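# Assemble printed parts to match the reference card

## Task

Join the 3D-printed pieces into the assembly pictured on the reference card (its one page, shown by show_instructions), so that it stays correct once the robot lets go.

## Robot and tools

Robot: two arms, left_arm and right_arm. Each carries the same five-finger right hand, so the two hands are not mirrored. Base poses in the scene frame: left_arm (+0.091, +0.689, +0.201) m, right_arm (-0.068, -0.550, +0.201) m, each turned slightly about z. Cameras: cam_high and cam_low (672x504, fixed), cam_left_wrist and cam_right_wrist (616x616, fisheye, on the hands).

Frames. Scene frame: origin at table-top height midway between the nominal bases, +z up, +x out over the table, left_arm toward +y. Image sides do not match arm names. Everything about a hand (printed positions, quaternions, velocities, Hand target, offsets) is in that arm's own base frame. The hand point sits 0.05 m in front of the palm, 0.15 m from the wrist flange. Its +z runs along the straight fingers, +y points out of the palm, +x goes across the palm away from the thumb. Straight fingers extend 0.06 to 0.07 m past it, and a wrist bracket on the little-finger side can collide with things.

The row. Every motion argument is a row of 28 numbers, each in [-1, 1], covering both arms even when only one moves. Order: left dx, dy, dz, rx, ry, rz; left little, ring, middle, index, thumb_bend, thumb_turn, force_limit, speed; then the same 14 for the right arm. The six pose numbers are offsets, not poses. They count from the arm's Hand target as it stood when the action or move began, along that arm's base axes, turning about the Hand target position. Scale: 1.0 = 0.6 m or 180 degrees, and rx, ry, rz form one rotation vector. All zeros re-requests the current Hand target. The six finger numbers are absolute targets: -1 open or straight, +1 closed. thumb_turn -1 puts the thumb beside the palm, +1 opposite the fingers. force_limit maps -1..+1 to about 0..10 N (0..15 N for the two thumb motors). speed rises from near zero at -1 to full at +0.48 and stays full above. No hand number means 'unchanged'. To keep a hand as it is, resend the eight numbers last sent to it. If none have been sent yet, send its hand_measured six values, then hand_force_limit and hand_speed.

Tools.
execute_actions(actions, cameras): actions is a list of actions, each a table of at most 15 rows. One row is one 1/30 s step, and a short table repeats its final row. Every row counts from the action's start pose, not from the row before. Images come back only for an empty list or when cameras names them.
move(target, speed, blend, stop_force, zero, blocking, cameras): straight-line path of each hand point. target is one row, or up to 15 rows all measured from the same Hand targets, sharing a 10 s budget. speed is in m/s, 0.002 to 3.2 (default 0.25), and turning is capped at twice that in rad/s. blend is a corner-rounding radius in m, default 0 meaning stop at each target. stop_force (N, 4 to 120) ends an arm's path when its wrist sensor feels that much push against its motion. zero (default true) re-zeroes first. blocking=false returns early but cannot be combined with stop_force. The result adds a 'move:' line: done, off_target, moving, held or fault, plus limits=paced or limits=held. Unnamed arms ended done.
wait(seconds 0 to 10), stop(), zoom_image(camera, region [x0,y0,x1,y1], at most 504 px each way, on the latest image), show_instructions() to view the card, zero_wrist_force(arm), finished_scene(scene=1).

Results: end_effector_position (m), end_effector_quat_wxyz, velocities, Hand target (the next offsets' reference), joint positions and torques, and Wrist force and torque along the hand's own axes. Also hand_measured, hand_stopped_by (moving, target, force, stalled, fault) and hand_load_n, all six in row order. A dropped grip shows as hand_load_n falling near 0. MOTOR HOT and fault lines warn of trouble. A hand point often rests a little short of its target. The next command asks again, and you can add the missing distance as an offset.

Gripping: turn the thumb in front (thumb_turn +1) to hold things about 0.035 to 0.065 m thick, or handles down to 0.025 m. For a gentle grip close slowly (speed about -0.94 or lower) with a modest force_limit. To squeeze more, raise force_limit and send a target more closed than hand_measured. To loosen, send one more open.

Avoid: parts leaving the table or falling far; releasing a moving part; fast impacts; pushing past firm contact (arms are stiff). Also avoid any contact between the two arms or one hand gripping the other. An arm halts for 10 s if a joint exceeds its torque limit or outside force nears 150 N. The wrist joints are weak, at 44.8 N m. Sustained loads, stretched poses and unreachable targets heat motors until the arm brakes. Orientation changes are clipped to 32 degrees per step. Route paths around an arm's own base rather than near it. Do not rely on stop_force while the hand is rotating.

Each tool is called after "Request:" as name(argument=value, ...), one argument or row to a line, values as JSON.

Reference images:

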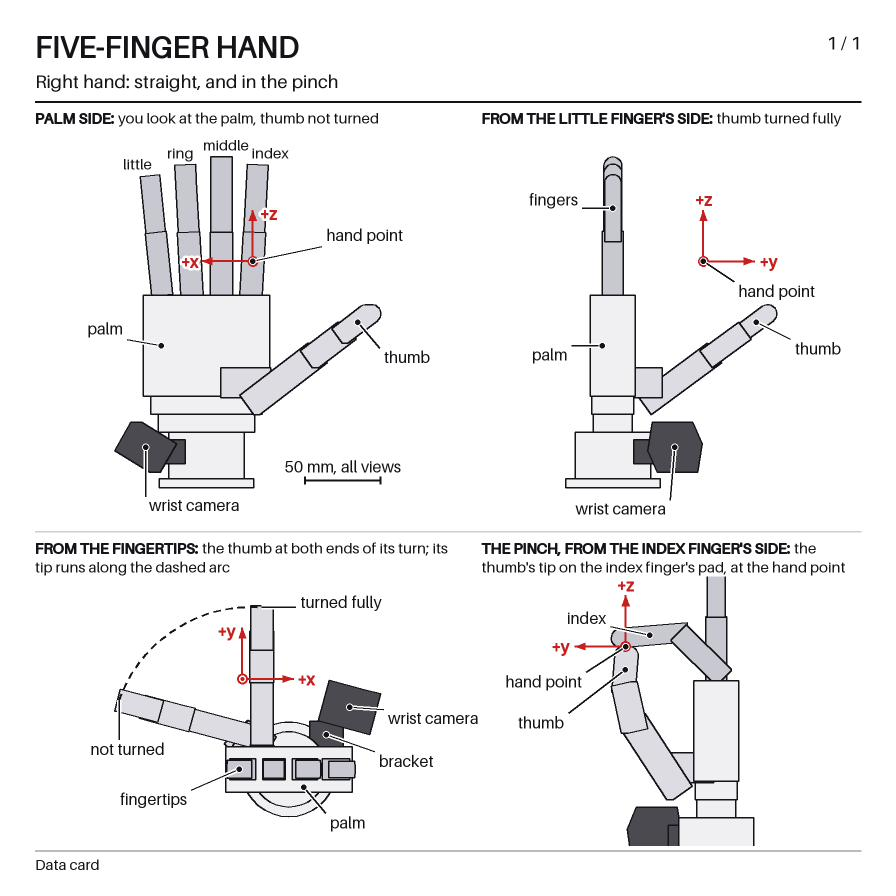

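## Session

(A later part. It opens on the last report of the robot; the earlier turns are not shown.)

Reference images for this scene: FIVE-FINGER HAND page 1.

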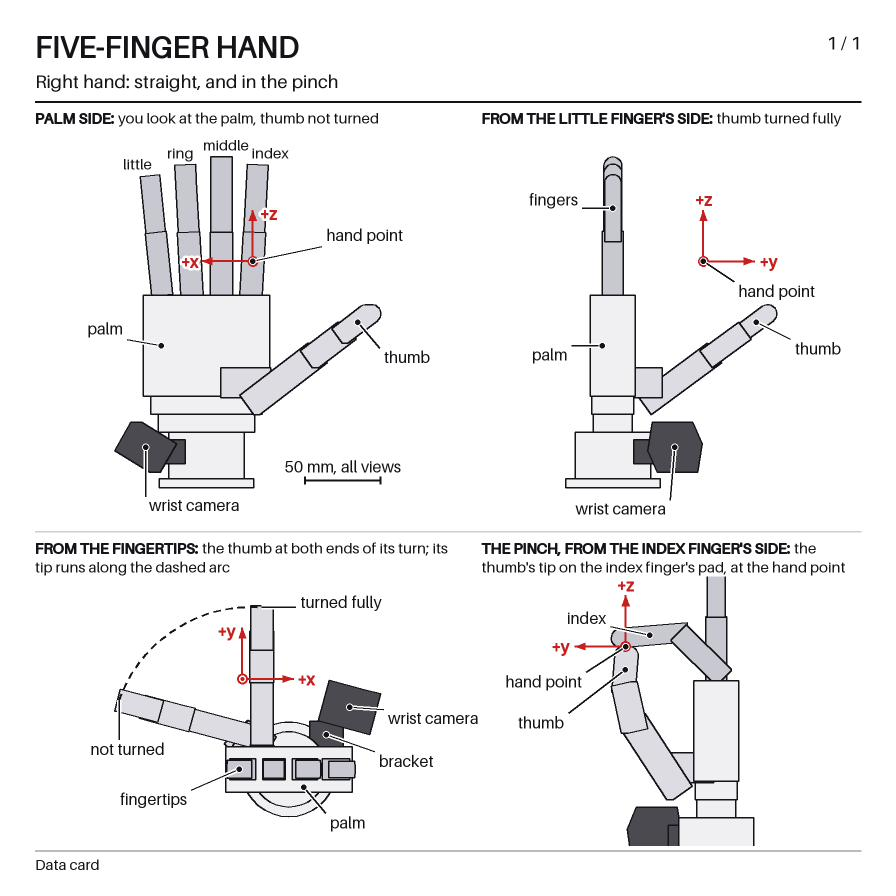

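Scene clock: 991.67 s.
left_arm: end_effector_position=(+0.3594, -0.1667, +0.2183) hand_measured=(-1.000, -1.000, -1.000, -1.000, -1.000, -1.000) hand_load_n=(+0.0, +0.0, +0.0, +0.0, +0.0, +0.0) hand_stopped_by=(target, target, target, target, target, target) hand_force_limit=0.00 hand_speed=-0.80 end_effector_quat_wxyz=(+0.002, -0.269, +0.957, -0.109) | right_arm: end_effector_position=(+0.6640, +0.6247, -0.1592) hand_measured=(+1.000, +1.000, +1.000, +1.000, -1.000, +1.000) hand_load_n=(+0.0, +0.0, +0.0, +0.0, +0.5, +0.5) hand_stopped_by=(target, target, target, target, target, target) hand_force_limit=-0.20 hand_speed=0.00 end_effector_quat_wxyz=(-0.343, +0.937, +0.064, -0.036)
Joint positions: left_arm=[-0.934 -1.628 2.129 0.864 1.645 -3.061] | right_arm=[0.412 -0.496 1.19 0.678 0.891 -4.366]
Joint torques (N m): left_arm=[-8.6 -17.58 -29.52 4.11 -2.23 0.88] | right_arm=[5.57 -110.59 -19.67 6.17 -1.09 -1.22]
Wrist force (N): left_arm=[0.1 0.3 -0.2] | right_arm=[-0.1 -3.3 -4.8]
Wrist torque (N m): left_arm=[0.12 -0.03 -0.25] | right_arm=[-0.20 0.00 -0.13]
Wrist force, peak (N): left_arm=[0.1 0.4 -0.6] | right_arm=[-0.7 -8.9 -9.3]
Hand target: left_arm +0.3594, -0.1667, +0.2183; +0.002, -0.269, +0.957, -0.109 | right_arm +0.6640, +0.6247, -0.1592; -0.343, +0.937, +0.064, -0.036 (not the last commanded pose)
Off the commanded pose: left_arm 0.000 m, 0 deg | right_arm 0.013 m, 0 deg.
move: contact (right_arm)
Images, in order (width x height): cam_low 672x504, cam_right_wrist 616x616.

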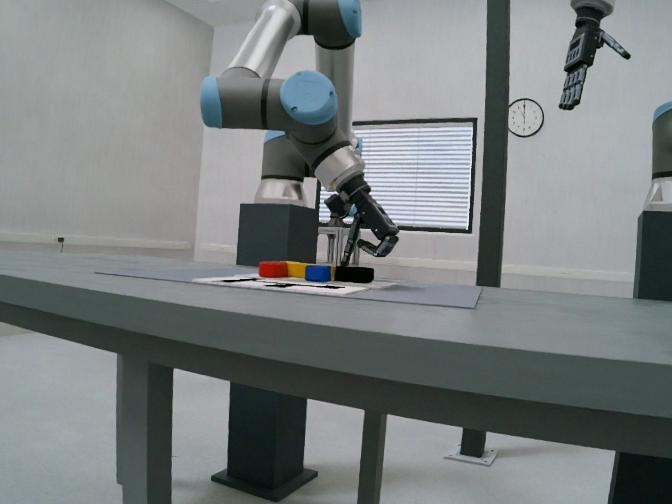

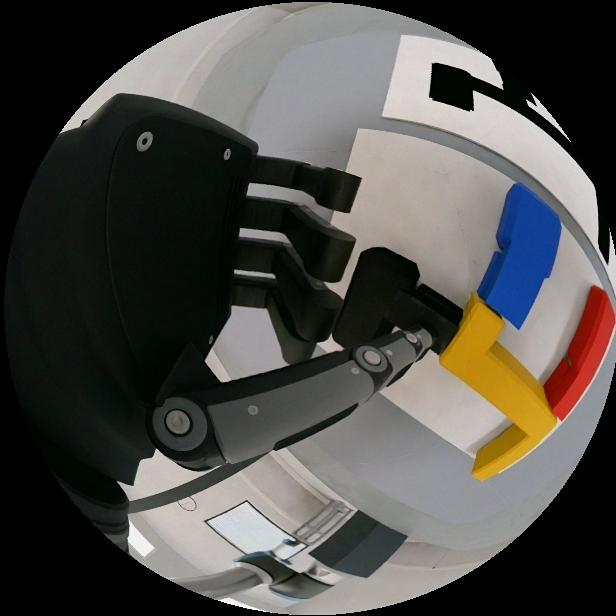

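Request:
move(
  target=[
    [0,0,0,0,0,0,-1,-1,-1,-1,-1,-1,0,-0.8,0,0,0.18,0,0,0,1,1,1,1,-1,1,-0.2,0],
    [0,0,0,0,0,0,-1,-1,-1,-1,-1,-1,0,-0.8,0,-0.45,0.25,0,0,0,1,1,1,1,-1,1,-0.2,0],
  ],
  speed=[0.12,0.4],
  cameras=["cam_high","cam_low"],
)

Request:
zoom_image(
  camera="cam_low",
  region=[250, 250, 380, 290],
)

Request:
zoom_image(
  camera="cam_high",
  region=[165, 180, 249, 264],
)

Scene clock: 997.43 s.
left_arm: end_effector_position=(+0.3594, -0.1667, +0.2183) hand_measured=(-1.000, -1.000, -1.000, -1.000, -1.000, -1.000) hand_load_n=(+0.0, +0.0, +0.0, +0.0, +0.0, +0.0) hand_stopped_by=(target, target, target, target, target, target) hand_force_limit=0.00 hand_speed=-0.80 end_effector_quat_wxyz=(+0.002, -0.269, +0.957, -0.109) | right_arm: end_effector_position=(+0.6640, +0.3548, -0.0091) hand_measured=(+1.000, +1.000, +1.000, +1.000, -1.000, +1.000) hand_load_n=(+0.0, +0.0, +0.0, +0.0, +0.0, +0.0) hand_stopped_by=(target, target, target, target, target, target) hand_force_limit=-0.20 hand_speed=0.00 end_effector_quat_wxyz=(-0.343, +0.937, +0.064, -0.036)
Joint positions: left_arm=[-0.934 -1.628 2.129 0.864 1.645 -3.061] | right_arm=[0.083 -0.78 1.527 0.901 0.87 -4.794]
Joint torques (N m): left_arm=[-9.86 -16.84 -29.9 3.96 -2.18 0.86] | right_arm=[-11.59 -70.38 -25 -0.82 -2.85 -2.21]
Wrist force (N): left_arm=[-0.1 0.3 -0.2] | right_arm=[0.0 1.5 1.2]
Wrist torque (N m): left_arm=[0.12 0.00 -0.26] | right_arm=[0.15 -0.04 0.16]
Wrist force, peak (N): left_arm=[-0.2 0.4 -0.5] | right_arm=[-0.2 -3.4 -5.0]
Hand target: left_arm +0.3594, -0.1667, +0.2183; +0.002, -0.269, +0.957, -0.109 | right_arm +0.6640, +0.3547, -0.0092; -0.343, +0.937, +0.064, -0.036
Off the commanded pose: left_arm 0.000 m, 0 deg | right_arm 0.000 m, 0 deg.
move: done
Images, in order (width x height): cam_high 672x504, cam_low 672x504.

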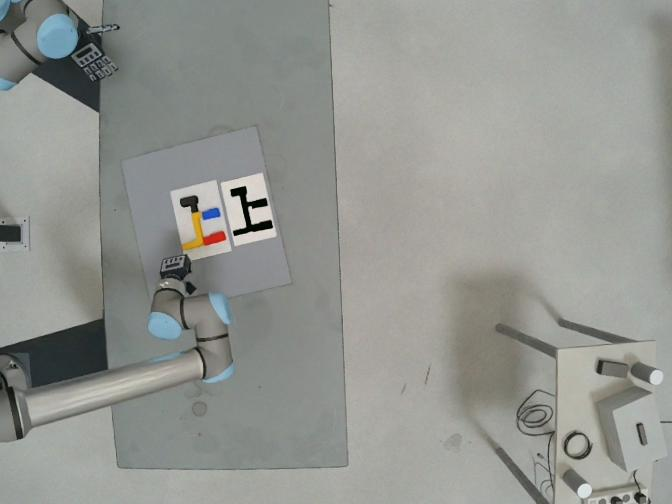

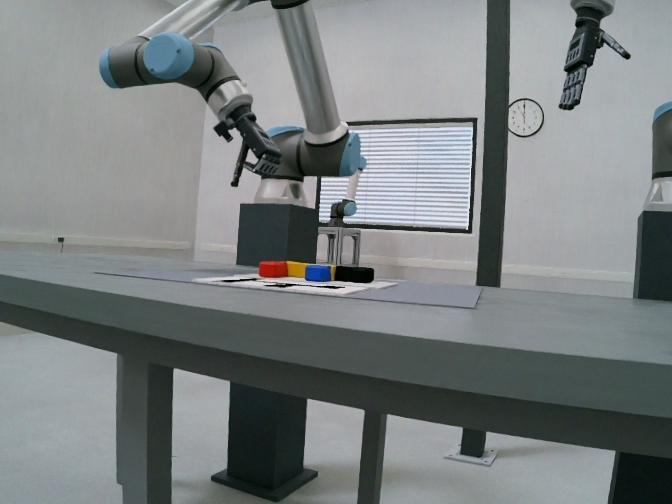

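Scaled by 3.877 from the camera's 672x504 image, which has a finer 960x720 frame.

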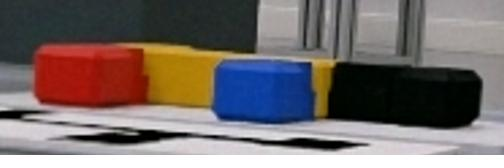

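Scaled by 6.000 from the camera's 672x504 image, which has a finer 960x720 frame.

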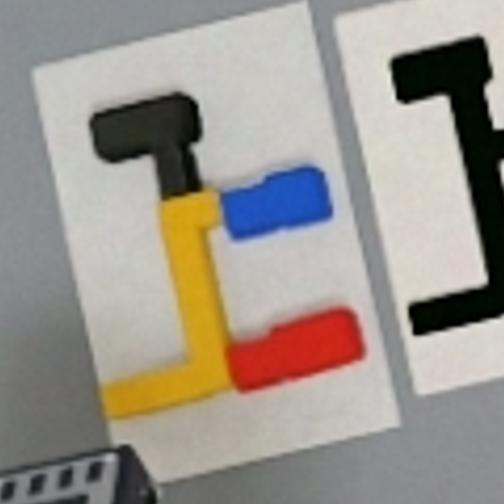

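Matches the card.

Request:
finished_scene(
)

The scene is finished: the task was done.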